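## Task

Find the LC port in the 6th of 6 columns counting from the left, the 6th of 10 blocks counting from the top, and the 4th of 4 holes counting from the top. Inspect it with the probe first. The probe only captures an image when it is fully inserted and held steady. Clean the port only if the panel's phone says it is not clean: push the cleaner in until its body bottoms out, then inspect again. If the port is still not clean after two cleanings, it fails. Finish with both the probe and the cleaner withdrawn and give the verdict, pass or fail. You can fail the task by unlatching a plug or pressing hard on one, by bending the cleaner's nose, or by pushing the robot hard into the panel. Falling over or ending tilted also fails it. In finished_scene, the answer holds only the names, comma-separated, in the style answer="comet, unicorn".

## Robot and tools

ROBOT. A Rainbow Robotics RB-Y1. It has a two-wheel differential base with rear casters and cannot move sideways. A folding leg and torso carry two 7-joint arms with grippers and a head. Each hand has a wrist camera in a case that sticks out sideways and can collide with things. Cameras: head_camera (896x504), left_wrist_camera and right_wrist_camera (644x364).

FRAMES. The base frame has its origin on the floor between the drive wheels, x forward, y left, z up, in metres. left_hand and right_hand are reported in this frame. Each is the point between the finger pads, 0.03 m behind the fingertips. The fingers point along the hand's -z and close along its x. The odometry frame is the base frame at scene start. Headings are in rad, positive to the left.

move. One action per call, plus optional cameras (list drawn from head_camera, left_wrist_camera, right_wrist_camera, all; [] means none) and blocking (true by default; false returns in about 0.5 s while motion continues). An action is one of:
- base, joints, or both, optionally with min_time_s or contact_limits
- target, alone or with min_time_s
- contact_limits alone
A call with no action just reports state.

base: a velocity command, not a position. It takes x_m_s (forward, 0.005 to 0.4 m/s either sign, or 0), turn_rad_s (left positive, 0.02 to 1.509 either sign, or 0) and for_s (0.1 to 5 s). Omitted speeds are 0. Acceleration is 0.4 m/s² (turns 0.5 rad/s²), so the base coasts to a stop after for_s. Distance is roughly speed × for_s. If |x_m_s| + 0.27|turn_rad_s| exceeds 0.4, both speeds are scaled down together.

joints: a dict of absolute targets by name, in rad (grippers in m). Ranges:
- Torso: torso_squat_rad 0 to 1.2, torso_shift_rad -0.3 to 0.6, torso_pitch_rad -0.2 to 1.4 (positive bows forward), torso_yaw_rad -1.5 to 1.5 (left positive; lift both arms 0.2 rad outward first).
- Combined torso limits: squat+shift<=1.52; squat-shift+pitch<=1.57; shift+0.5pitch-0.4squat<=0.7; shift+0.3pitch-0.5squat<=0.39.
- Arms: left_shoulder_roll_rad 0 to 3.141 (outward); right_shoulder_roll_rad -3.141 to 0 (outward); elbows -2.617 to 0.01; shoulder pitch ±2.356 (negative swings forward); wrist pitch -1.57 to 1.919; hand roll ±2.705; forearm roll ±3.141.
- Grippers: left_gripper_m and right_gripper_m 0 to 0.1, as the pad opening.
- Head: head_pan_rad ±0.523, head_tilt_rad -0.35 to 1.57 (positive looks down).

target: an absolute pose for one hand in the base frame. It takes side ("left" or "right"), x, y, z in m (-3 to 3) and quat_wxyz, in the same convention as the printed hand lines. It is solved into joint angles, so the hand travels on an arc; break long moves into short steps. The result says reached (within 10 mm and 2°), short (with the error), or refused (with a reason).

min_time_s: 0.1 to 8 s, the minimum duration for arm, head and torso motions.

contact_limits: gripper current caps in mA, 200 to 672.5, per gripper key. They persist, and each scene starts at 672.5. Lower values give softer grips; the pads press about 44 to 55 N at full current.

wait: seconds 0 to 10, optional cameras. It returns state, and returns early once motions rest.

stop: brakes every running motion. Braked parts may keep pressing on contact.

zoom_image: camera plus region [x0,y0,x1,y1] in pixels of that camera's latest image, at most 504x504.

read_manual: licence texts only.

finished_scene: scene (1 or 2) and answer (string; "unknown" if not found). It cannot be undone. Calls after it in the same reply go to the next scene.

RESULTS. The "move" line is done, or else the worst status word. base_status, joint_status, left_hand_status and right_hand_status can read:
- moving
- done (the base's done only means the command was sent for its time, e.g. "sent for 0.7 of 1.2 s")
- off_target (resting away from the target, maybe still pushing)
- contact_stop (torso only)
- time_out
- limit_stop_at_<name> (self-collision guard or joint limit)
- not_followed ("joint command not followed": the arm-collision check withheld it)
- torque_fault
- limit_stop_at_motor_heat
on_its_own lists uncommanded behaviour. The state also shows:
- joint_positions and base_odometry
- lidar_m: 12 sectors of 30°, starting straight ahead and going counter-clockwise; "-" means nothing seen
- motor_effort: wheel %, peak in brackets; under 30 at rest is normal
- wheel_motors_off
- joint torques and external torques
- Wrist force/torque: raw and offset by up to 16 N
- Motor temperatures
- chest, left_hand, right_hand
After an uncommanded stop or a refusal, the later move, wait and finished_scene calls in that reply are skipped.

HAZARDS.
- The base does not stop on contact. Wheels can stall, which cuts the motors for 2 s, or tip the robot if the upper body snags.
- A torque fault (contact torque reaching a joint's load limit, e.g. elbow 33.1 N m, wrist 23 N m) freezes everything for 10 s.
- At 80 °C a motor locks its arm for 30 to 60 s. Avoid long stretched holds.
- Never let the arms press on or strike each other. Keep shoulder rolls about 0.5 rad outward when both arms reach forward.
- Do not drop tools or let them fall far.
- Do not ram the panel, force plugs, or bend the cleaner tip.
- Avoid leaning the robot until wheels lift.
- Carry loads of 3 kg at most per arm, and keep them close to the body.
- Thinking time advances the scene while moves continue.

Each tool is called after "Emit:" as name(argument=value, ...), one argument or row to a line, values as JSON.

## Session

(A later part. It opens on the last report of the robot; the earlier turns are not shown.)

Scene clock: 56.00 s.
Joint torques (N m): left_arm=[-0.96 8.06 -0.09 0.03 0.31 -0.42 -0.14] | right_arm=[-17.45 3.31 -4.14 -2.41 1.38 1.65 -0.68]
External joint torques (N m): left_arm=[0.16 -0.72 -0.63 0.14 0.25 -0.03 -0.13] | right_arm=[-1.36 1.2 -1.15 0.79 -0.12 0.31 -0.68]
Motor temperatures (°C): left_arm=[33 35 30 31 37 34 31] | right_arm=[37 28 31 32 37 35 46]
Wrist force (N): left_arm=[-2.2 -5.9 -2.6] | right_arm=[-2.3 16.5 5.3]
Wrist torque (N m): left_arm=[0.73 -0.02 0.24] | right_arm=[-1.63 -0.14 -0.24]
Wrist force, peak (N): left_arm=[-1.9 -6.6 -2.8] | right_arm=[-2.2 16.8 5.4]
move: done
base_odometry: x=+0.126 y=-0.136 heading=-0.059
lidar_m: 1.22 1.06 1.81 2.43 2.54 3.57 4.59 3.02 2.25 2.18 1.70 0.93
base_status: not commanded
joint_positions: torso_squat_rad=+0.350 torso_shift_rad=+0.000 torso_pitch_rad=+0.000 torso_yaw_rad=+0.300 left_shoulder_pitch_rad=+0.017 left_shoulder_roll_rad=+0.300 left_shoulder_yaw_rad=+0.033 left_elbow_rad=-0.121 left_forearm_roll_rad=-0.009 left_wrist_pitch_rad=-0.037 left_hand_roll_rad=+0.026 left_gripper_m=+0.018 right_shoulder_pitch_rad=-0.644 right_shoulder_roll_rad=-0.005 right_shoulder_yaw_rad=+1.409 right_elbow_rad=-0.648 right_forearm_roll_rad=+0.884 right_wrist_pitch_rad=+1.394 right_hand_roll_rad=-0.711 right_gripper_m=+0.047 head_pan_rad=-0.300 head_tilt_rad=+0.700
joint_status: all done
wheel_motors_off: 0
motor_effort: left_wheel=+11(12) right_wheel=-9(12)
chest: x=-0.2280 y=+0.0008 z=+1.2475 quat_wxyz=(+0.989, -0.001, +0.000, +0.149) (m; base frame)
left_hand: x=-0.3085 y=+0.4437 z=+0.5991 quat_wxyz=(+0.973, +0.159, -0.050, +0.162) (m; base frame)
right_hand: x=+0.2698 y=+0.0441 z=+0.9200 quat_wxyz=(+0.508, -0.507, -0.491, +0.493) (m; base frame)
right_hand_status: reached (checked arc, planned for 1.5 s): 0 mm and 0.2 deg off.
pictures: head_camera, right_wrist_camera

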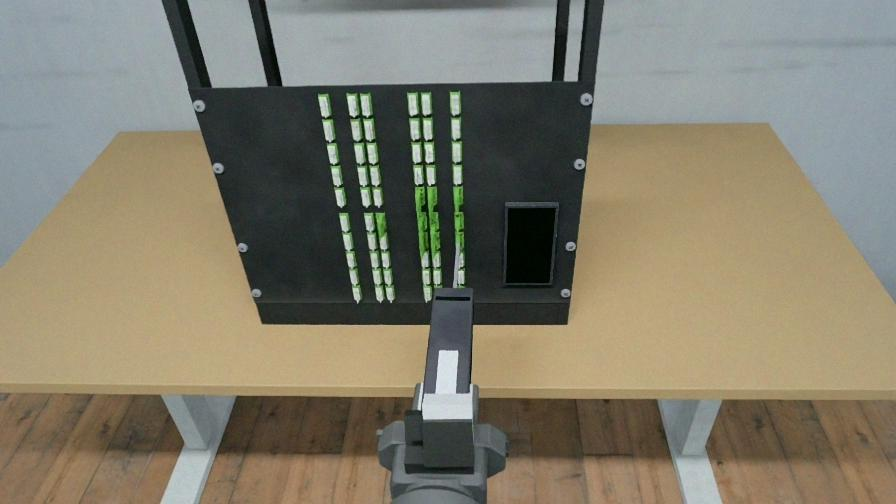

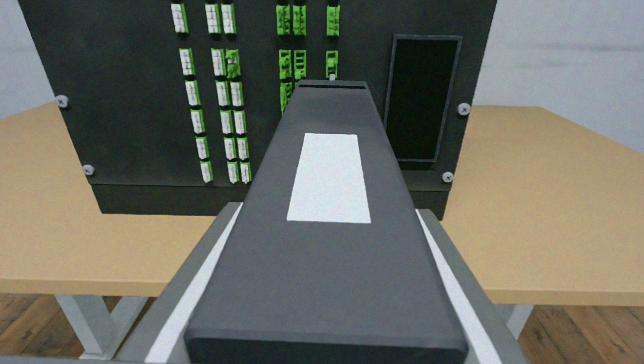

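Emit:
move(
  target={"side":"right","x":0.284,"y":0.0438,"z":0.9185,"quat_wxyz":[0.5082,-0.5082,-0.4918,0.4918]},
  min_time_s=1.5,
  cameras=["head_camera","right_wrist_camera"],
)

Emit:
zoom_image(
  camera="right_wrist_camera",
  region=[310, 40, 360, 90],
)

Emit:
zoom_image(
  camera="head_camera",
  region=[430, 200, 490, 260],
)

Scene clock: 60.07 s.
Joint torques (N m): left_arm=[-0.7 8.03 0.14 -0.08 0.31 -0.41 -0.1] | right_arm=[-18.13 2.73 -2.01 -1.46 1.38 1.79 -0.58]
External joint torques (N m): left_arm=[0.43 -0.76 -0.4 0.02 0.25 -0.03 -0.1] | right_arm=[-1.34 1.27 0.88 0.84 -0.04 0.38 -0.57]
Motor temperatures (°C): left_arm=[33 35 30 31 37 34 31] | right_arm=[37 28 31 32 37 35 46]
Wrist force (N): left_arm=[-2.1 -5.9 -2.6] | right_arm=[-2.4 16.3 5.3]
Wrist torque (N m): left_arm=[0.71 -0.01 0.24] | right_arm=[-1.62 -0.13 -0.25]
Wrist force, peak (N): left_arm=[-2.4 -6.4 -2.5] | right_arm=[-2.3 16.9 5.6]
move: done
base_odometry: x=+0.126 y=-0.136 heading=-0.059
lidar_m: 1.23 1.05 1.80 2.44 2.55 3.58 4.59 3.02 2.24 2.18 1.71 0.92
base_status: not commanded
joint_positions: torso_squat_rad=+0.350 torso_shift_rad=+0.000 torso_pitch_rad=+0.000 torso_yaw_rad=+0.300 left_shoulder_pitch_rad=+0.017 left_shoulder_roll_rad=+0.300 left_shoulder_yaw_rad=+0.033 left_elbow_rad=-0.121 left_forearm_roll_rad=-0.009 left_wrist_pitch_rad=-0.037 left_hand_roll_rad=+0.026 left_gripper_m=+0.018 right_shoulder_pitch_rad=-0.691 right_shoulder_roll_rad=+0.000 right_shoulder_yaw_rad=+1.469 right_elbow_rad=-0.587 right_forearm_roll_rad=+0.803 right_wrist_pitch_rad=+1.352 right_hand_roll_rad=-0.756 right_gripper_m=+0.047 head_pan_rad=-0.300 head_tilt_rad=+0.700
joint_status: all done
wheel_motors_off: 0
motor_effort: left_wheel=+12(12) right_wheel=-11(11)
chest: x=-0.2280 y=+0.0008 z=+1.2475 quat_wxyz=(+0.989, -0.001, +0.000, +0.149) (m; base frame)
left_hand: x=-0.3085 y=+0.4437 z=+0.5991 quat_wxyz=(+0.973, +0.159, -0.050, +0.162) (m; base frame)
right_hand: x=+0.2839 y=+0.0431 z=+0.9186 quat_wxyz=(+0.509, -0.502, -0.491, +0.498) (m; base frame)
right_hand_status: reached (checked arc, planned for 1.5 s): 1 mm and 1.0 deg off.
pictures: head_camera, right_wrist_camera

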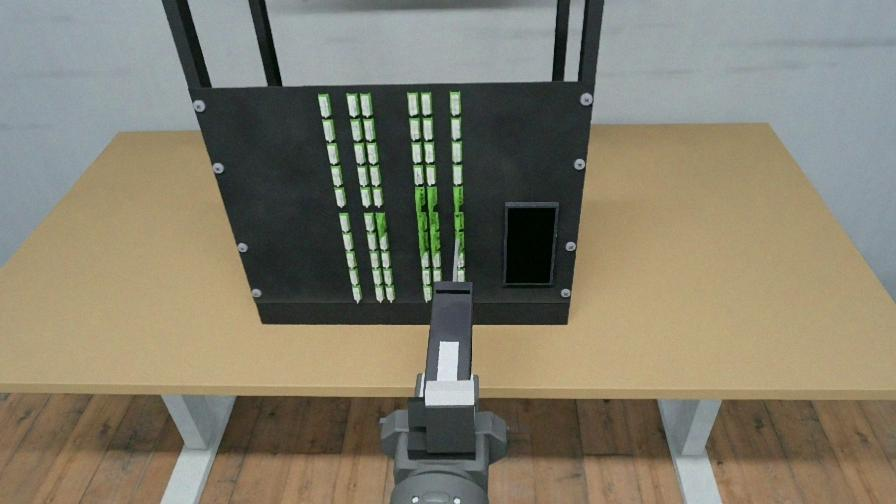

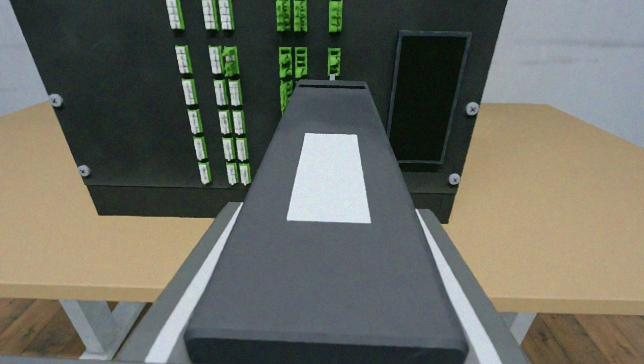

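Scaled by 10.080 from the camera's 644x364 image, which has a finer 920x520 frame.

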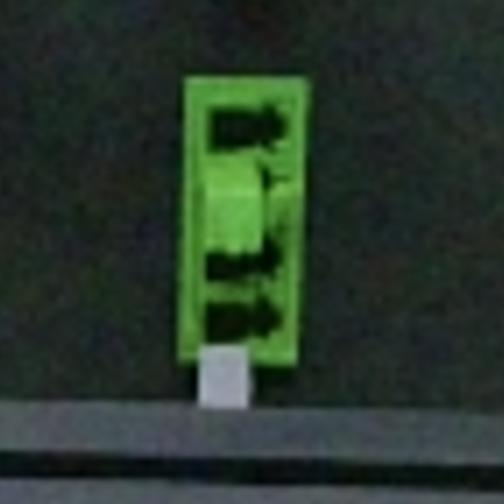

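Scaled by 8.400 from the camera's 896x504 image, which has a finer 1280x720 frame.

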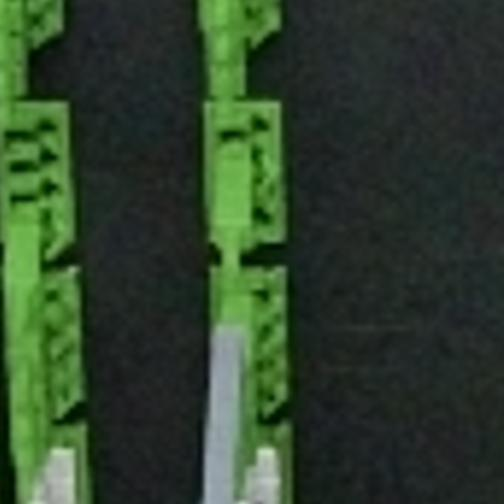

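Emit:
move(
  target={"side":"right","x":0.22,"y":0.0,"z":0.935,"quat_wxyz":[0.5082,-0.5082,-0.4918,0.4918]},
  min_time_s=1.5,
  cameras=[],
)

Emit:
move(
  target={"side":"right","x":0.17,"y":-0.08,"z":0.95,"quat_wxyz":[0.5,-0.5,-0.5,0.5]},
  min_time_s=1.5,
  cameras=[],
)

Emit:
move(
  joints={"torso_yaw_rad":0.55,"head_pan_rad":-0.52},
  cameras=["head_camera"],
)

Emit:
move(
  target={"side":"right","x":0.235,"y":0.042,"z":0.9185,"quat_wxyz":[0.5082,-0.5082,-0.4918,0.4918]},
  min_time_s=2,
  cameras=["head_camera","right_wrist_camera"],
)

Emit:
zoom_image(
  camera="right_wrist_camera",
  region=[310, 40, 360, 90],
)

Scene clock: 63.20 s.
Joint torques (N m): left_arm=[-0.68 7.95 0.09 -0.03 0.31 -0.35 -0.09] | right_arm=[-13.43 -1.24 -4.78 -4.51 2.12 1.4 0.17]
External joint torques (N m): left_arm=[0.44 -0.84 -0.45 0.08 0.25 0.03 -0.09] | right_arm=[0.46 -1.38 0.31 -0.07 0.39 0.28 0.18]
Motor temperatures (°C): left_arm=[33 35 30 31 37 34 31] | right_arm=[37 28 31 32 37 35 46]
Wrist force (N): left_arm=[-2.3 -5.7 -2.3] | right_arm=[-2.2 16.6 5.0]
Wrist torque (N m): left_arm=[0.71 -0.03 0.26] | right_arm=[-1.66 -0.11 -0.24]
Wrist force, peak (N): left_arm=[-2.1 -6.6 -2.8] | right_arm=[-3.0 16.8 5.7]
move: done
base_odometry: x=+0.126 y=-0.136 heading=-0.059
lidar_m: 1.22 1.06 1.81 2.43 2.56 3.56 4.59 3.02 2.25 2.18 1.70 0.92
base_status: not commanded
joint_positions: torso_squat_rad=+0.350 torso_shift_rad=+0.000 torso_pitch_rad=+0.000 torso_yaw_rad=+0.300 left_shoulder_pitch_rad=+0.017 left_shoulder_roll_rad=+0.300 left_shoulder_yaw_rad=+0.033 left_elbow_rad=-0.121 left_forearm_roll_rad=-0.009 left_wrist_pitch_rad=-0.037 left_hand_roll_rad=+0.026 left_gripper_m=+0.018 right_shoulder_pitch_rad=-0.566 right_shoulder_roll_rad=-0.274 right_shoulder_yaw_rad=+1.535 right_elbow_rad=-1.201 right_forearm_roll_rad=+0.854 right_wrist_pitch_rad=+1.666 right_hand_roll_rad=-0.576 right_gripper_m=+0.047 head_pan_rad=-0.300 head_tilt_rad=+0.700
joint_status: all done
wheel_motors_off: 0
motor_effort: left_wheel=+11(12) right_wheel=-9(11)
chest: x=-0.2280 y=+0.0008 z=+1.2475 quat_wxyz=(+0.989, -0.001, +0.000, +0.149) (m; base frame)
left_hand: x=-0.3084 y=+0.4437 z=+0.5991 quat_wxyz=(+0.973, +0.159, -0.050, +0.162) (m; base frame)
right_hand: x=+0.2199 y=+0.0001 z=+0.9351 quat_wxyz=(+0.508, -0.508, -0.492, +0.491) (m; base frame)
right_hand_status: reached (checked arc, planned for 1.5 s): 0 mm and 0.1 deg off.
pictures: none
No camera images: "cameras" was empty.

Scene clock: 65.03 s.
Joint torques (N m): left_arm=[-0.62 7.61 0.12 -0.06 0.36 -0.46 -0.07] | right_arm=[-9.77 -4.65 -4.96 -5.45 2.01 1.54 0.29]
External joint torques (N m): left_arm=[0.51 -1.18 -0.42 0.04 0.31 -0.08 -0.07] | right_arm=[0.78 -1.34 -0.03 -0.1 0.28 0.47 0.3]
Motor temperatures (°C): left_arm=[33 35 30 31 37 34 31] | right_arm=[37 28 31 32 37 35 46]
Wrist force (N): left_arm=[-2.5 -6.3 -2.5] | right_arm=[-2.2 16.2 5.3]
Wrist torque (N m): left_arm=[0.77 -0.04 0.24] | right_arm=[-1.62 -0.13 -0.25]
Wrist force, peak (N): left_arm=[-2.5 -6.3 -2.5] | right_arm=[-2.6 16.6 5.7]
move: done
base_odometry: x=+0.126 y=-0.136 heading=-0.059
lidar_m: 1.23 1.06 1.81 2.43 2.56 3.57 4.59 3.02 2.25 2.18 1.70 0.92
base_status: not commanded
joint_positions: torso_squat_rad=+0.350 torso_shift_rad=+0.000 torso_pitch_rad=+0.000 torso_yaw_rad=+0.300 left_shoulder_pitch_rad=+0.017 left_shoulder_roll_rad=+0.300 left_shoulder_yaw_rad=+0.033 left_elbow_rad=-0.121 left_forearm_roll_rad=-0.009 left_wrist_pitch_rad=-0.037 left_hand_roll_rad=+0.026 left_gripper_m=+0.018 right_shoulder_pitch_rad=-0.458 right_shoulder_roll_rad=-0.565 right_shoulder_yaw_rad=+1.643 right_elbow_rad=-1.617 right_forearm_roll_rad=+0.968 right_wrist_pitch_rad=+1.819 right_hand_roll_rad=-0.553 right_gripper_m=+0.047 head_pan_rad=-0.300 head_tilt_rad=+0.700
joint_status: all done
wheel_motors_off: 0
motor_effort: left_wheel=+11(12) right_wheel=-9(11)
chest: x=-0.2280 y=+0.0008 z=+1.2475 quat_wxyz=(+0.989, -0.001, +0.000, +0.149) (m; base frame)
left_hand: x=-0.3084 y=+0.4437 z=+0.5991 quat_wxyz=(+0.973, +0.159, -0.050, +0.162) (m; base frame)
right_hand: x=+0.1699 y=-0.0799 z=+0.9500 quat_wxyz=(+0.500, -0.500, -0.500, +0.500) (m; base frame)
right_hand_status: reached (checked arc, planned for 1.5 s): 0 mm and 0.1 deg off.
pictures: none
No camera images: "cameras" was empty.

Scene clock: 66.27 s.
Joint torques (N m): left_arm=[-0.83 7.79 0.08 -0.14 0.34 -0.42 -0.19] | right_arm=[-10.47 -4.54 -5.23 -5.28 1.99 1.57 0.19]
External joint torques (N m): left_arm=[0.29 -1.01 -0.46 -0.03 0.28 -0.03 -0.19] | right_arm=[0.08 -1.24 -0.3 0.07 0.25 0.49 0.2]
Motor temperatures (°C): left_arm=[33 35 30 31 37 34 31] | right_arm=[37 28 31 32 37 35 46]
Wrist force (N): left_arm=[-2.6 -6.5 -2.5] | right_arm=[-2.5 16.2 5.1]
Wrist torque (N m): left_arm=[0.78 -0.07 0.23] | right_arm=[-1.62 -0.15 -0.23]
Wrist force, peak (N): left_arm=[-2.6 -6.5 -2.5] | right_arm=[-2.7 16.7 5.4]
move: done
base_odometry: x=+0.126 y=-0.136 heading=-0.059
lidar_m: 1.22 1.05 1.80 2.43 2.56 3.56 4.60 3.03 2.26 2.18 1.70 0.92
base_status: not commanded
joint_positions: torso_squat_rad=+0.350 torso_shift_rad=+0.000 torso_pitch_rad=+0.000 torso_yaw_rad=+0.550 left_shoulder_pitch_rad=+0.017 left_shoulder_roll_rad=+0.300 left_shoulder_yaw_rad=+0.033 left_elbow_rad=-0.121 left_forearm_roll_rad=-0.009 left_wrist_pitch_rad=-0.037 left_hand_roll_rad=+0.026 left_gripper_m=+0.018 right_shoulder_pitch_rad=-0.458 right_shoulder_roll_rad=-0.565 right_shoulder_yaw_rad=+1.643 right_elbow_rad=-1.617 right_forearm_roll_rad=+0.968 right_wrist_pitch_rad=+1.819 right_hand_roll_rad=-0.553 right_gripper_m=+0.047 head_pan_rad=-0.520 head_tilt_rad=+0.700
joint_status: all done
wheel_motors_off: 0
motor_effort: left_wheel=+11(12) right_wheel=-10(11)
chest: x=-0.2280 y=+0.0008 z=+1.2475 quat_wxyz=(+0.962, -0.001, +0.000, +0.272) (m; base frame)
left_hand: x=-0.4158 y=+0.4100 z=+0.5991 quat_wxyz=(+0.945, +0.164, -0.030, +0.282) (m; base frame)
right_hand: x=+0.1774 y=+0.0210 z=+0.9498 quat_wxyz=(+0.434, -0.434, -0.558, +0.558) (m; base frame)
pictures: head_camera

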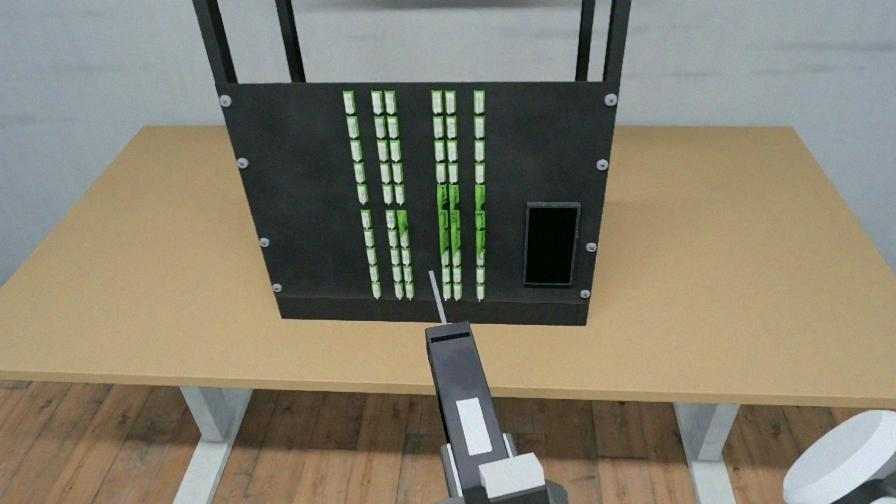

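Scene clock: 68.60 s.
Joint torques (N m): left_arm=[-0.83 7.78 0.02 -0.06 0.32 -0.43 -0.13] | right_arm=[-14.88 -0.12 -5.66 -3.05 1.7 1.47 -0.47]
External joint torques (N m): left_arm=[0.29 -1.02 -0.52 0.04 0.26 -0.05 -0.12] | right_arm=[-1.08 0.73 -1.18 0.88 0.04 0.24 -0.46]
Motor temperatures (°C): left_arm=[33 35 30 31 37 34 31] | right_arm=[37 28 31 32 37 35 46]
Wrist force (N): left_arm=[-1.8 -5.7 -2.7] | right_arm=[-1.9 16.6 5.5]
Wrist torque (N m): left_arm=[0.69 0.02 0.26] | right_arm=[-1.66 -0.10 -0.25]
Wrist force, peak (N): left_arm=[-2.4 -6.5 -2.8] | right_arm=[-2.0 17.0 5.6]
move: done
base_odometry: x=+0.126 y=-0.136 heading=-0.059
lidar_m: 1.22 1.05 1.80 2.43 2.55 3.56 4.60 3.02 2.25 2.18 1.72 0.92
base_status: not commanded
joint_positions: torso_squat_rad=+0.350 torso_shift_rad=+0.000 torso_pitch_rad=+0.000 torso_yaw_rad=+0.550 left_shoulder_pitch_rad=+0.017 left_shoulder_roll_rad=+0.300 left_shoulder_yaw_rad=+0.033 left_elbow_rad=-0.121 left_forearm_roll_rad=-0.009 left_wrist_pitch_rad=-0.037 left_hand_roll_rad=+0.026 left_gripper_m=+0.018 right_shoulder_pitch_rad=-0.520 right_shoulder_roll_rad=-0.286 right_shoulder_yaw_rad=+1.461 right_elbow_rad=-1.108 right_forearm_roll_rad=+0.773 right_wrist_pitch_rad=+1.753 right_hand_roll_rad=-0.638 right_gripper_m=+0.047 head_pan_rad=-0.520 head_tilt_rad=+0.700
joint_status: all done
wheel_motors_off: 0
motor_effort: left_wheel=+12(12) right_wheel=-9(11)
chest: x=-0.2280 y=+0.0008 z=+1.2475 quat_wxyz=(+0.962, -0.001, +0.000, +0.272) (m; base frame)
left_hand: x=-0.4158 y=+0.4100 z=+0.5991 quat_wxyz=(+0.945, +0.164, -0.030, +0.282) (m; base frame)
right_hand: x=+0.2346 y=+0.0415 z=+0.9188 quat_wxyz=(+0.508, -0.507, -0.491, +0.494) (m; base frame)
right_hand_status: reached (checked arc, planned for 2.0 s): 1 mm and 0.3 deg off.
pictures: head_camera, right_wrist_camera

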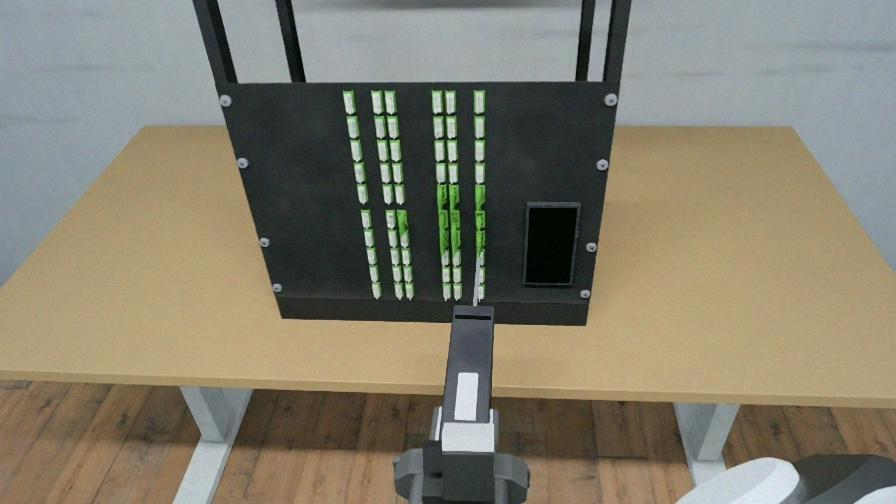

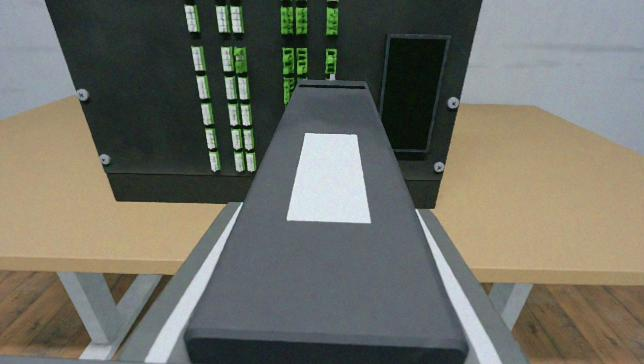

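Scaled by 10.080 from the camera's 644x364 image, which has a finer 920x520 frame.

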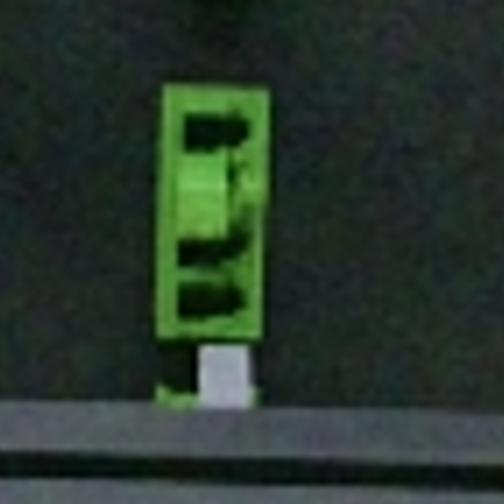

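Emit:
move(
  target={"side":"right","x":0.275,"y":0.0425,"z":0.917,"quat_wxyz":[0.5082,-0.5082,-0.4918,0.4918]},
  min_time_s=2,
  cameras=["head_camera","right_wrist_camera"],
)

Emit:
zoom_image(
  camera="right_wrist_camera",
  region=[310, 40, 360, 90],
)

Emit:
zoom_image(
  camera="head_camera",
  region=[450, 200, 510, 260],
)

Emit:
zoom_image(
  camera="right_wrist_camera",
  region=[20, 0, 270, 220],
)

Emit:
zoom_image(
  camera="right_wrist_camera",
  region=[260, 0, 510, 220],
)

Scene clock: 71.93 s.
Joint torques (N m): left_arm=[-0.81 7.87 0.28 -0.03 0.37 -0.45 -0.04] | right_arm=[-16.57 -0.72 -5.89 -2.32 1.58 1.62 -0.52]
External joint torques (N m): left_arm=[0.3 -0.93 -0.27 0.08 0.32 -0.07 -0.04] | right_arm=[-1.24 1.21 -1.45 0.83 -0.02 0.31 -0.51]
Motor temperatures (°C): left_arm=[33 35 30 31 37 34 31] | right_arm=[37 28 31 32 37 35 46]
Wrist force (N): left_arm=[-1.9 -6.0 -2.3] | right_arm=[-2.1 16.6 5.8]
Wrist torque (N m): left_arm=[0.73 0.01 0.24] | right_arm=[-1.66 -0.11 -0.23]
Wrist force, peak (N): left_arm=[-2.5 -6.6 -2.9] | right_arm=[-2.4 16.9 5.5]
move: done
base_odometry: x=+0.126 y=-0.136 heading=-0.059
lidar_m: 1.22 1.05 1.81 2.44 2.54 3.56 4.59 3.02 2.25 2.18 1.70 0.91
base_status: not commanded
joint_positions: torso_squat_rad=+0.350 torso_shift_rad=+0.000 torso_pitch_rad=+0.000 torso_yaw_rad=+0.550 left_shoulder_pitch_rad=+0.017 left_shoulder_roll_rad=+0.300 left_shoulder_yaw_rad=+0.033 left_elbow_rad=-0.121 left_forearm_roll_rad=-0.009 left_wrist_pitch_rad=-0.037 left_hand_roll_rad=+0.026 left_gripper_m=+0.018 right_shoulder_pitch_rad=-0.569 right_shoulder_roll_rad=-0.284 right_shoulder_yaw_rad=+1.431 right_elbow_rad=-0.980 right_forearm_roll_rad=+0.740 right_wrist_pitch_rad=+1.636 right_hand_roll_rad=-0.687 right_gripper_m=+0.047 head_pan_rad=-0.520 head_tilt_rad=+0.700
joint_status: all done
wheel_motors_off: 0
motor_effort: left_wheel=+11(12) right_wheel=-8(12)
chest: x=-0.2280 y=+0.0008 z=+1.2475 quat_wxyz=(+0.962, -0.001, +0.000, +0.272) (m; base frame)
left_hand: x=-0.4158 y=+0.4100 z=+0.5991 quat_wxyz=(+0.945, +0.164, -0.030, +0.282) (m; base frame)
right_hand: x=+0.2747 y=+0.0420 z=+0.9171 quat_wxyz=(+0.508, -0.508, -0.491, +0.493) (m; base frame)
right_hand_status: reached (checked arc, planned for 2.0 s): 1 mm and 0.1 deg off.
pictures: head_camera, right_wrist_camera

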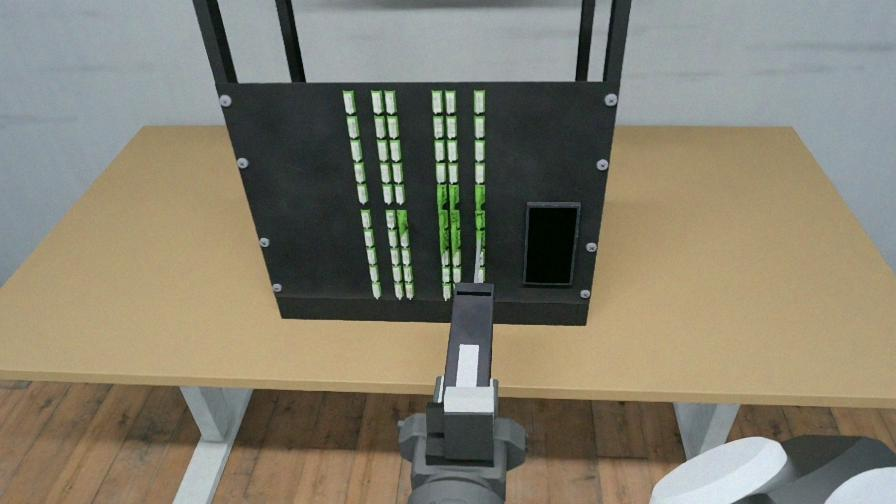

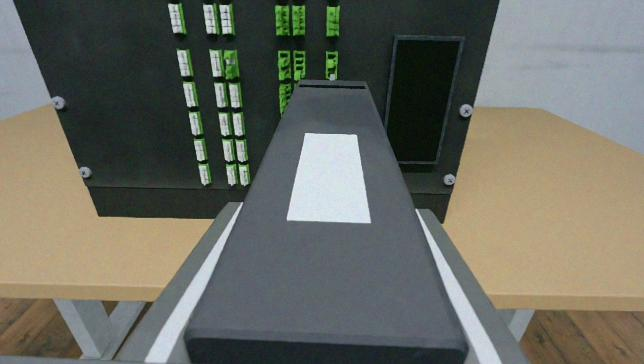

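Scaled by 10.080 from the camera's 644x364 image, which has a finer 920x520 frame.

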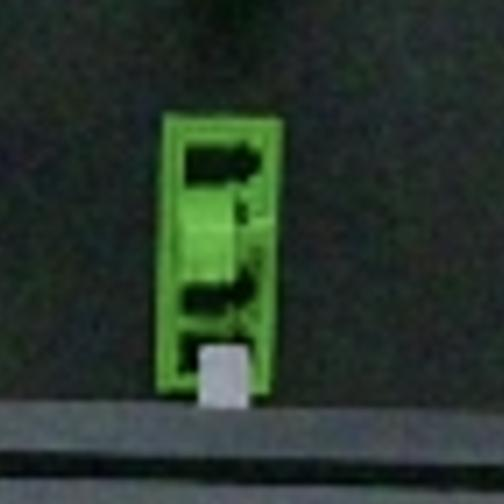

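Scaled by 8.400 from the camera's 896x504 image, which has a finer 1280x720 frame.

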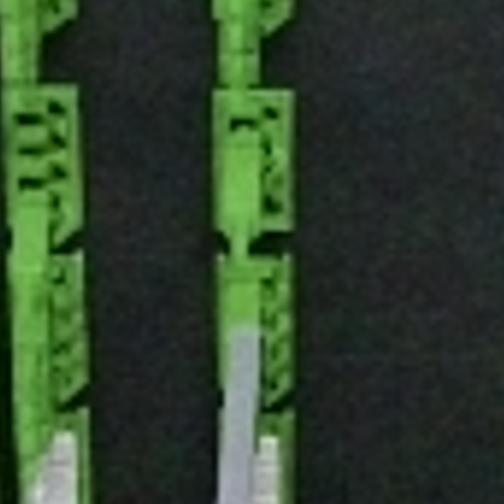

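Scaled by 2.016 from the camera's 644x364 image, which has a finer 920x520 frame.

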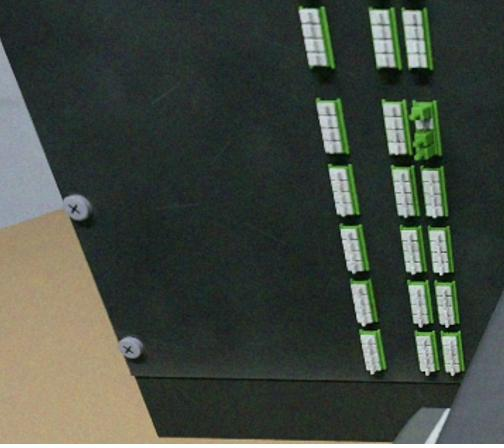

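Scaled by 2.016 from the camera's 644x364 image, which has a finer 920x520 frame.

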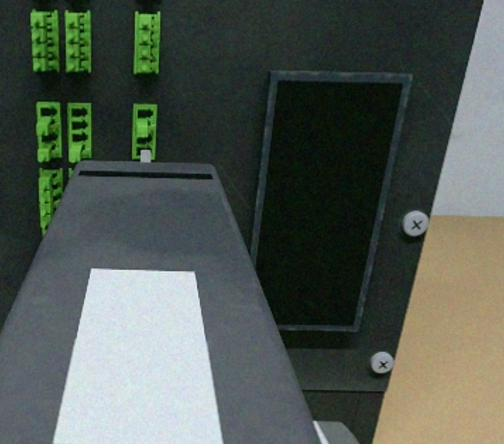

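Emit:
move(
  target={"side":"right","x":0.2937,"y":0.0423,"z":0.9135,"quat_wxyz":[0.5082,-0.5082,-0.4918,0.4918]},
  min_time_s=2,
  cameras=["head_camera","right_wrist_camera"],
)

Emit:
zoom_image(
  camera="right_wrist_camera",
  region=[310, 40, 360, 90],
)

Emit:
zoom_image(
  camera="head_camera",
  region=[450, 200, 510, 260],
)

Scene clock: 78.87 s.
Joint torques (N m): left_arm=[-0.73 8 -0.1 -0.07 0.34 -0.37 -0.2] | right_arm=[-17.41 -1.09 -5.59 -1.6 1.45 1.64 -0.6]
External joint torques (N m): left_arm=[0.38 -0.8 -0.64 0.03 0.28 0.02 -0.19] | right_arm=[-1.39 1.19 -1.45 1 -0.09 0.28 -0.59]
Motor temperatures (°C): left_arm=[33 35 30 31 37 34 31] | right_arm=[37 28 31 32 37 35 46]
Wrist force (N): left_arm=[-1.9 -5.7 -2.4] | right_arm=[-2.4 16.7 5.5]
Wrist torque (N m): left_arm=[0.71 0.00 0.25] | right_arm=[-1.67 -0.16 -0.24]
Wrist force, peak (N): left_arm=[-2.2 -6.6 -2.7] | right_arm=[-2.2 16.9 5.8]
move: done
base_odometry: x=+0.126 y=-0.136 heading=-0.059
lidar_m: 1.21 1.06 1.80 2.43 2.54 3.56 4.59 3.01 2.25 2.18 1.70 0.92
base_status: not commanded
joint_positions: torso_squat_rad=+0.350 torso_shift_rad=+0.000 torso_pitch_rad=+0.000 torso_yaw_rad=+0.550 left_shoulder_pitch_rad=+0.017 left_shoulder_roll_rad=+0.300 left_shoulder_yaw_rad=+0.033 left_elbow_rad=-0.121 left_forearm_roll_rad=-0.009 left_wrist_pitch_rad=-0.037 left_hand_roll_rad=+0.026 left_gripper_m=+0.018 right_shoulder_pitch_rad=-0.593 right_shoulder_roll_rad=-0.262 right_shoulder_yaw_rad=+1.421 right_elbow_rad=-0.874 right_forearm_roll_rad=+0.728 right_wrist_pitch_rad=+1.566 right_hand_roll_rad=-0.727 right_gripper_m=+0.047 head_pan_rad=-0.520 head_tilt_rad=+0.700
joint_status: all done
wheel_motors_off: 0
motor_effort: left_wheel=+11(12) right_wheel=-9(12)
chest: x=-0.2280 y=+0.0008 z=+1.2475 quat_wxyz=(+0.962, -0.001, +0.000, +0.272) (m; base frame)
left_hand: x=-0.4158 y=+0.4100 z=+0.5991 quat_wxyz=(+0.945, +0.164, -0.030, +0.282) (m; base frame)
right_hand: x=+0.2936 y=+0.0420 z=+0.9134 quat_wxyz=(+0.508, -0.508, -0.491, +0.492) (m; base frame)
right_hand_status: reached (checked arc, planned for 2.0 s): 0 mm and 0.1 deg off.
pictures: head_camera, right_wrist_camera

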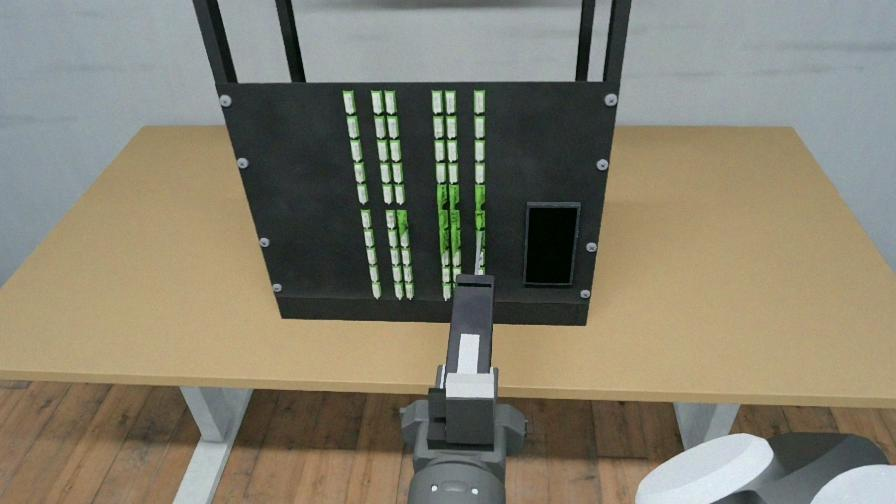

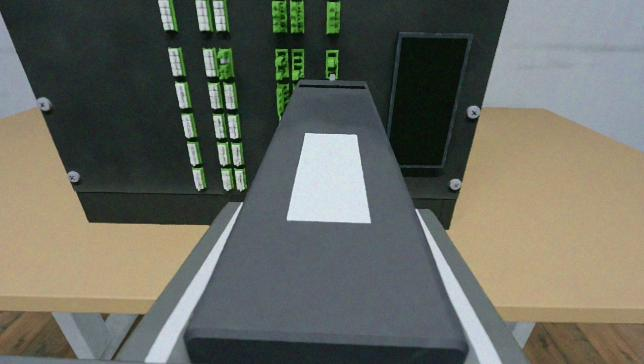

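Scaled by 10.080 from the camera's 644x364 image, which has a finer 920x520 frame.

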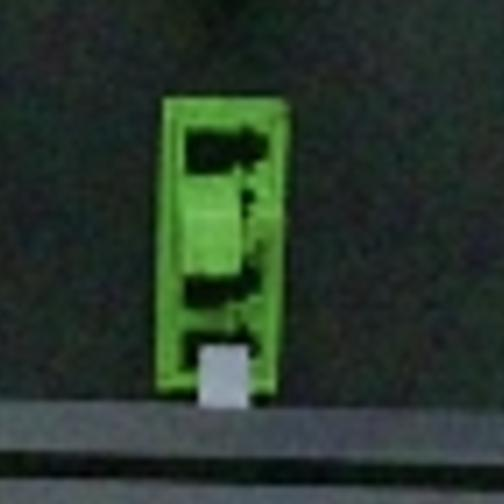

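Scaled by 8.400 from the camera's 896x504 image, which has a finer 1280x720 frame.

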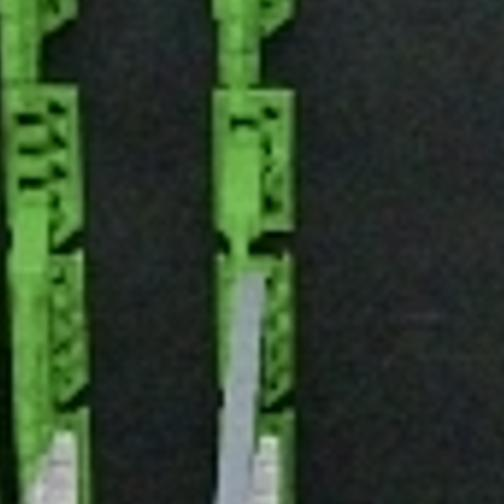

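Emit:
move(
  target={"side":"right","x":0.3037,"y":0.0436,"z":0.9133,"quat_wxyz":[0.5082,-0.5082,-0.4918,0.4918]},
  min_time_s=1.5,
  cameras=["head_camera","right_wrist_camera"],
)

Emit:
zoom_image(
  camera="right_wrist_camera",
  region=[310, 40, 360, 90],
)

Emit:
zoom_image(
  camera="head_camera",
  region=[460, 205, 500, 245],
)

Scene clock: 81.93 s.
Joint torques (N m): left_arm=[-0.71 8.01 0.28 -0.16 0.41 -0.41 -0.1] | right_arm=[-17.73 -1.59 -5.34 -1.49 1.34 1.74 -0.47]
External joint torques (N m): left_arm=[0.4 -0.79 -0.26 -0.06 0.36 -0.03 -0.1] | right_arm=[-1.32 0.88 -1.31 0.87 -0.17 0.35 -0.46]
Motor temperatures (°C): left_arm=[33 35 30 31 37 34 31] | right_arm=[37 28 31 32 37 35 46]
Wrist force (N): left_arm=[-1.9 -6.1 -2.8] | right_arm=[-2.2 16.5 5.5]
Wrist torque (N m): left_arm=[0.72 0.02 0.25] | right_arm=[-1.63 -0.14 -0.24]
Wrist force, peak (N): left_arm=[-2.9 -6.5 -2.5] | right_arm=[-2.2 16.9 5.7]
move: done
base_odometry: x=+0.126 y=-0.136 heading=-0.059
lidar_m: 1.22 1.05 1.81 2.44 2.55 3.57 4.59 3.02 2.24 2.19 1.70 0.92
base_status: not commanded
joint_positions: torso_squat_rad=+0.350 torso_shift_rad=+0.000 torso_pitch_rad=+0.000 torso_yaw_rad=+0.550 left_shoulder_pitch_rad=+0.017 left_shoulder_roll_rad=+0.300 left_shoulder_yaw_rad=+0.033 left_elbow_rad=-0.121 left_forearm_roll_rad=-0.009 left_wrist_pitch_rad=-0.037 left_hand_roll_rad=+0.026 left_gripper_m=+0.018 right_shoulder_pitch_rad=-0.607 right_shoulder_roll_rad=-0.254 right_shoulder_yaw_rad=+1.415 right_elbow_rad=-0.830 right_forearm_roll_rad=+0.721 right_wrist_pitch_rad=+1.532 right_hand_roll_rad=-0.741 right_gripper_m=+0.047 head_pan_rad=-0.520 head_tilt_rad=+0.700
joint_status: all done
wheel_motors_off: 0
motor_effort: left_wheel=+11(12) right_wheel=-9(11)
chest: x=-0.2280 y=+0.0008 z=+1.2475 quat_wxyz=(+0.962, -0.001, +0.000, +0.272) (m; base frame)
left_hand: x=-0.4158 y=+0.4100 z=+0.5991 quat_wxyz=(+0.945, +0.164, -0.030, +0.282) (m; base frame)
right_hand: x=+0.3033 y=+0.0430 z=+0.9135 quat_wxyz=(+0.508, -0.508, -0.491, +0.492) (m; base frame)
right_hand_status: reached (checked arc, planned for 1.5 s): 1 mm and 0.1 deg off.
pictures: head_camera, right_wrist_camera

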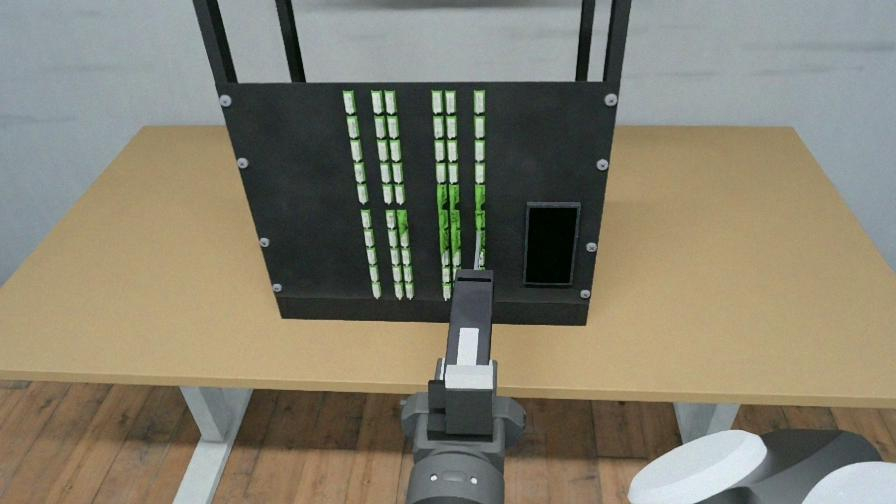

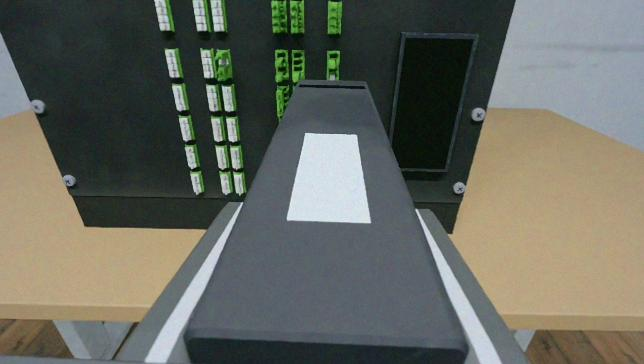

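Scaled by 10.080 from the camera's 644x364 image, which has a finer 920x520 frame.

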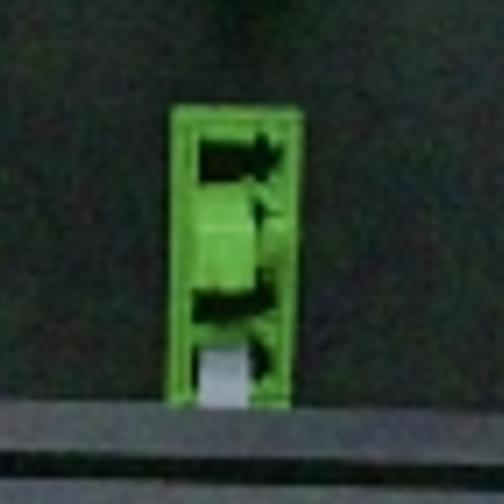

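Scaled by 12.600 from the camera's 896x504 image, which has a finer 1280x720 frame.

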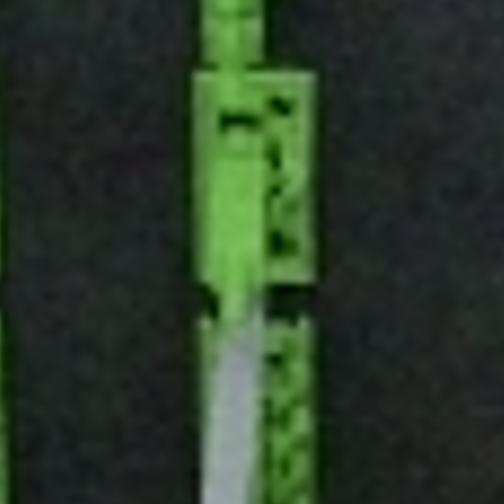

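Emit:
move(
  target={"side":"right","x":0.3087,"y":0.0441,"z":0.9133,"quat_wxyz":[0.5082,-0.5082,-0.4918,0.4918]},
  min_time_s=1.5,
  cameras=["head_camera","right_wrist_camera"],
)

Emit:
zoom_image(
  camera="right_wrist_camera",
  region=[310, 40, 360, 90],
)

Emit:
zoom_image(
  camera="head_camera",
  region=[460, 205, 500, 245],
)

Scene clock: 84.80 s.
Joint torques (N m): left_arm=[-0.87 8.07 0.06 -0.14 0.24 -0.38 -0.23] | right_arm=[-17.84 -1.62 -5.41 -1.13 1.44 1.77 -0.57]
External joint torques (N m): left_arm=[0.24 -0.72 -0.48 -0.04 0.18 0 -0.23] | right_arm=[-1.22 0.92 -1.51 1.07 -0.05 0.36 -0.56]
Motor temperatures (°C): left_arm=[33 35 30 31 37 34 31] | right_arm=[37 28 31 32 37 35 46]
Wrist force (N): left_arm=[-2.2 -6.1 -2.2] | right_arm=[-2.5 16.3 5.5]
Wrist torque (N m): left_arm=[0.72 -0.02 0.26] | right_arm=[-1.63 -0.18 -0.24]
Wrist force, peak (N): left_arm=[-3.0 -6.3 -2.5] | right_arm=[-2.5 16.9 5.7]
move: done
base_odometry: x=+0.126 y=-0.136 heading=-0.059
lidar_m: 1.22 1.05 1.80 2.43 2.55 3.57 4.59 3.02 2.25 2.18 1.70 0.91
base_status: not commanded
joint_positions: torso_squat_rad=+0.350 torso_shift_rad=+0.000 torso_pitch_rad=+0.000 torso_yaw_rad=+0.550 left_shoulder_pitch_rad=+0.017 left_shoulder_roll_rad=+0.300 left_shoulder_yaw_rad=+0.033 left_elbow_rad=-0.121 left_forearm_roll_rad=-0.009 left_wrist_pitch_rad=-0.037 left_hand_roll_rad=+0.026 left_gripper_m=+0.018 right_shoulder_pitch_rad=-0.616 right_shoulder_roll_rad=-0.244 right_shoulder_yaw_rad=+1.412 right_elbow_rad=-0.796 right_forearm_roll_rad=+0.718 right_wrist_pitch_rad=+1.511 right_hand_roll_rad=-0.751 right_gripper_m=+0.047 head_pan_rad=-0.520 head_tilt_rad=+0.700
joint_status: all done
wheel_motors_off: 0
motor_effort: left_wheel=+11(12) right_wheel=-8(12)
chest: x=-0.2280 y=+0.0008 z=+1.2475 quat_wxyz=(+0.962, -0.001, +0.000, +0.272) (m; base frame)
left_hand: x=-0.4158 y=+0.4100 z=+0.5991 quat_wxyz=(+0.945, +0.164, -0.030, +0.282) (m; base frame)
right_hand: x=+0.3085 y=+0.0437 z=+0.9133 quat_wxyz=(+0.508, -0.508, -0.491, +0.492) (m; base frame)
right_hand_status: reached (checked arc, planned for 1.5 s): 0 mm and 0.1 deg off.
pictures: head_camera, right_wrist_camera

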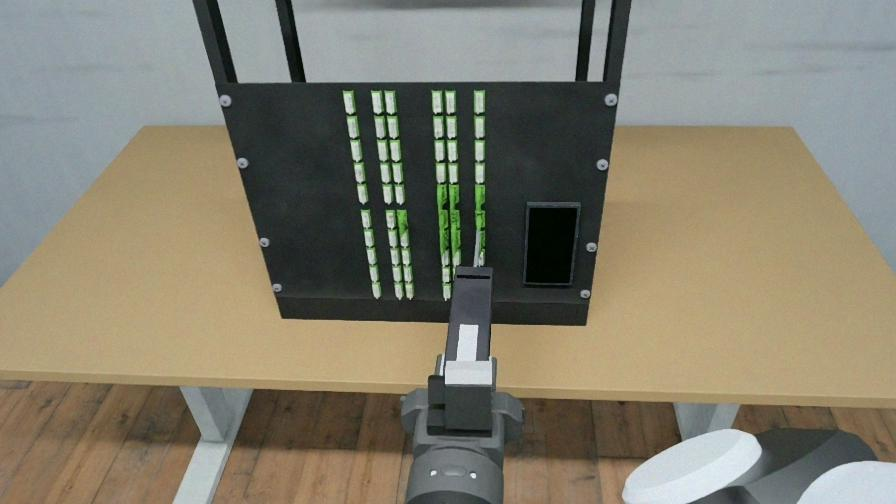

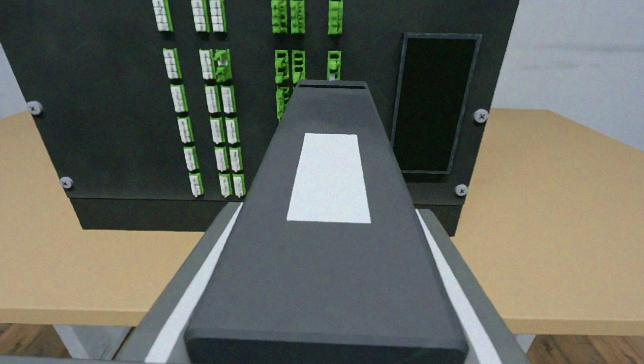

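Scaled by 10.080 from the camera's 644x364 image, which has a finer 920x520 frame.

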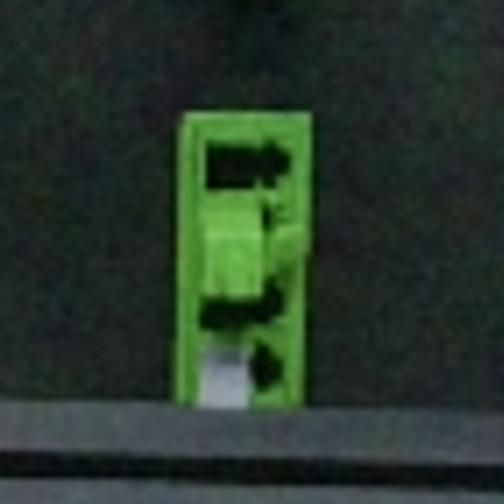

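Scaled by 12.600 from the camera's 896x504 image, which has a finer 1280x720 frame.

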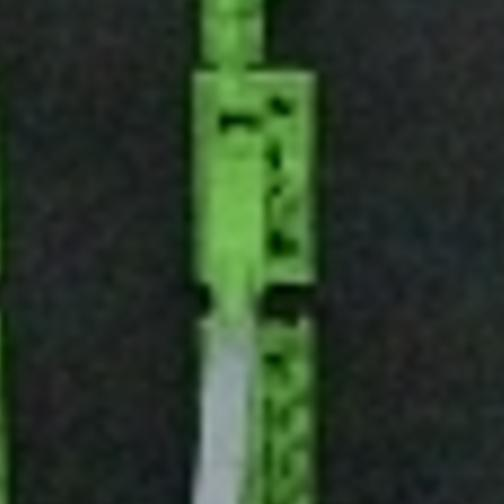

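Emit:
move(
  target={"side":"right","x":0.3137,"y":0.0443,"z":0.9131,"quat_wxyz":[0.5082,-0.5082,-0.4918,0.4918]},
  min_time_s=1.5,
  cameras=["head_camera","right_wrist_camera"],
)

Emit:
zoom_image(
  camera="right_wrist_camera",
  region=[310, 40, 360, 90],
)

Emit:
zoom_image(
  camera="head_camera",
  region=[460, 205, 500, 245],
)

Scene clock: 87.70 s.
Joint torques (N m): left_arm=[-1.03 8.04 0.16 0.01 0.37 -0.44 -0.11] | right_arm=[-24.2 -8.63 -6.85 1.54 2.02 -0.34 -0.56]
External joint torques (N m): left_arm=[0.09 -0.75 -0.38 0.12 0.31 -0.06 -0.11] | right_arm=[-7.42 -6.06 -3.07 3.61 0.55 -1.76 -0.55]
Motor temperatures (°C): left_arm=[33 35 30 31 37 34 31] | right_arm=[37 28 31 32 37 35 46]
Wrist force (N): left_arm=[-2.2 -5.7 -2.4] | right_arm=[-6.1 14.9 30.5]
Wrist torque (N m): left_arm=[0.70 -0.04 0.26] | right_arm=[-2.33 0.89 -0.28]
Wrist force, peak (N): left_arm=[-2.5 -6.4 -2.8] | right_arm=[-6.5 15.4 31.0]
move: done
base_odometry: x=+0.126 y=-0.136 heading=-0.059
lidar_m: 1.22 1.05 1.80 2.43 2.55 3.57 4.58 3.01 2.26 2.17 1.69 0.92
base_status: not commanded
joint_positions: torso_squat_rad=+0.350 torso_shift_rad=+0.000 torso_pitch_rad=+0.000 torso_yaw_rad=+0.550 left_shoulder_pitch_rad=+0.017 left_shoulder_roll_rad=+0.300 left_shoulder_yaw_rad=+0.033 left_elbow_rad=-0.121 left_forearm_roll_rad=-0.009 left_wrist_pitch_rad=-0.037 left_hand_roll_rad=+0.026 left_gripper_m=+0.018 right_shoulder_pitch_rad=-0.622 right_shoulder_roll_rad=-0.235 right_shoulder_yaw_rad=+1.410 right_elbow_rad=-0.767 right_forearm_roll_rad=+0.715 right_wrist_pitch_rad=+1.491 right_hand_roll_rad=-0.761 right_gripper_m=+0.047 head_pan_rad=-0.520 head_tilt_rad=+0.700
joint_status: all done
wheel_motors_off: 0
motor_effort: left_wheel=+12(12) right_wheel=-8(11)
chest: x=-0.2282 y=+0.0008 z=+1.2475 quat_wxyz=(+0.962, -0.001, +0.000, +0.272) (m; base frame)
left_hand: x=-0.4158 y=+0.4100 z=+0.5991 quat_wxyz=(+0.945, +0.164, -0.030, +0.282) (m; base frame)
right_hand: x=+0.3122 y=+0.0444 z=+0.9123 quat_wxyz=(+0.509, -0.507, -0.491, +0.493) (m; base frame)
right_hand_status: reached (checked arc, planned for 1.5 s): 2 mm and 0.2 deg off.
pictures: head_camera, right_wrist_camera

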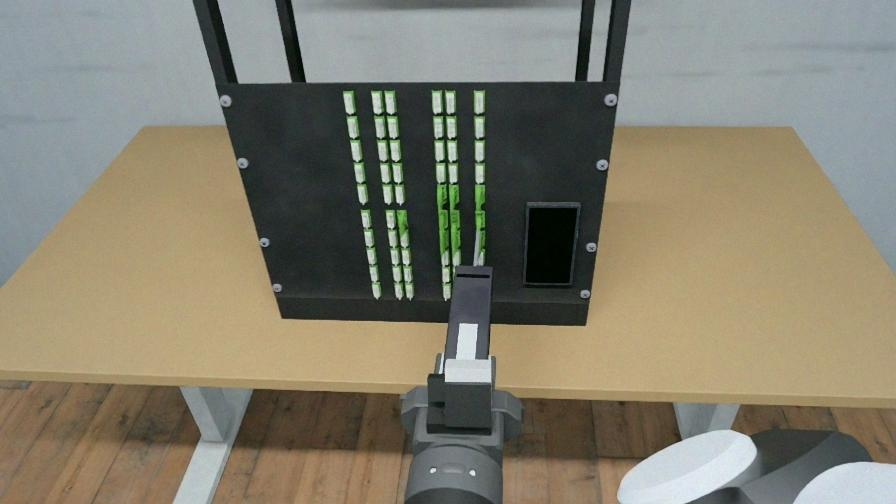

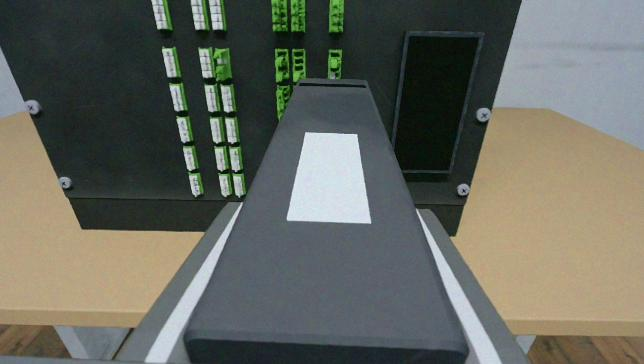

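Scaled by 10.080 from the camera's 644x364 image, which has a finer 920x520 frame.

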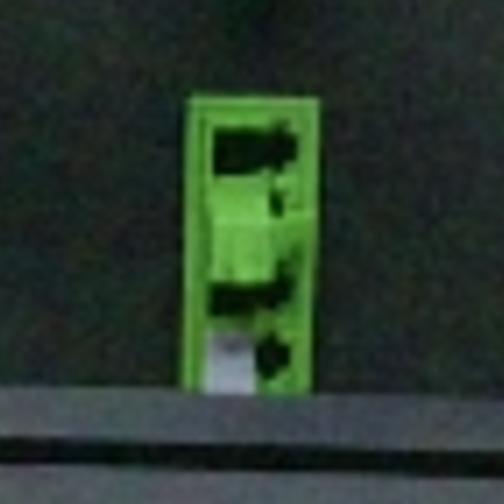

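Scaled by 12.600 from the camera's 896x504 image, which has a finer 1280x720 frame.

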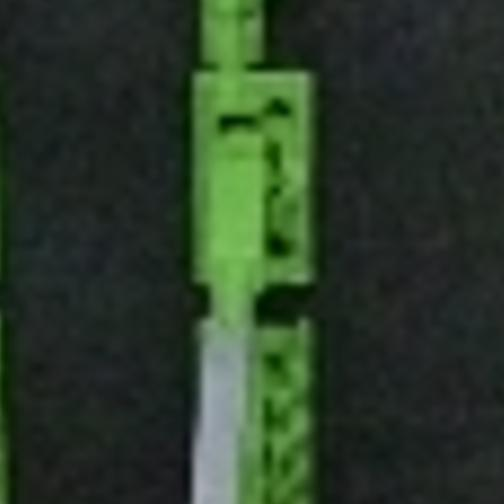

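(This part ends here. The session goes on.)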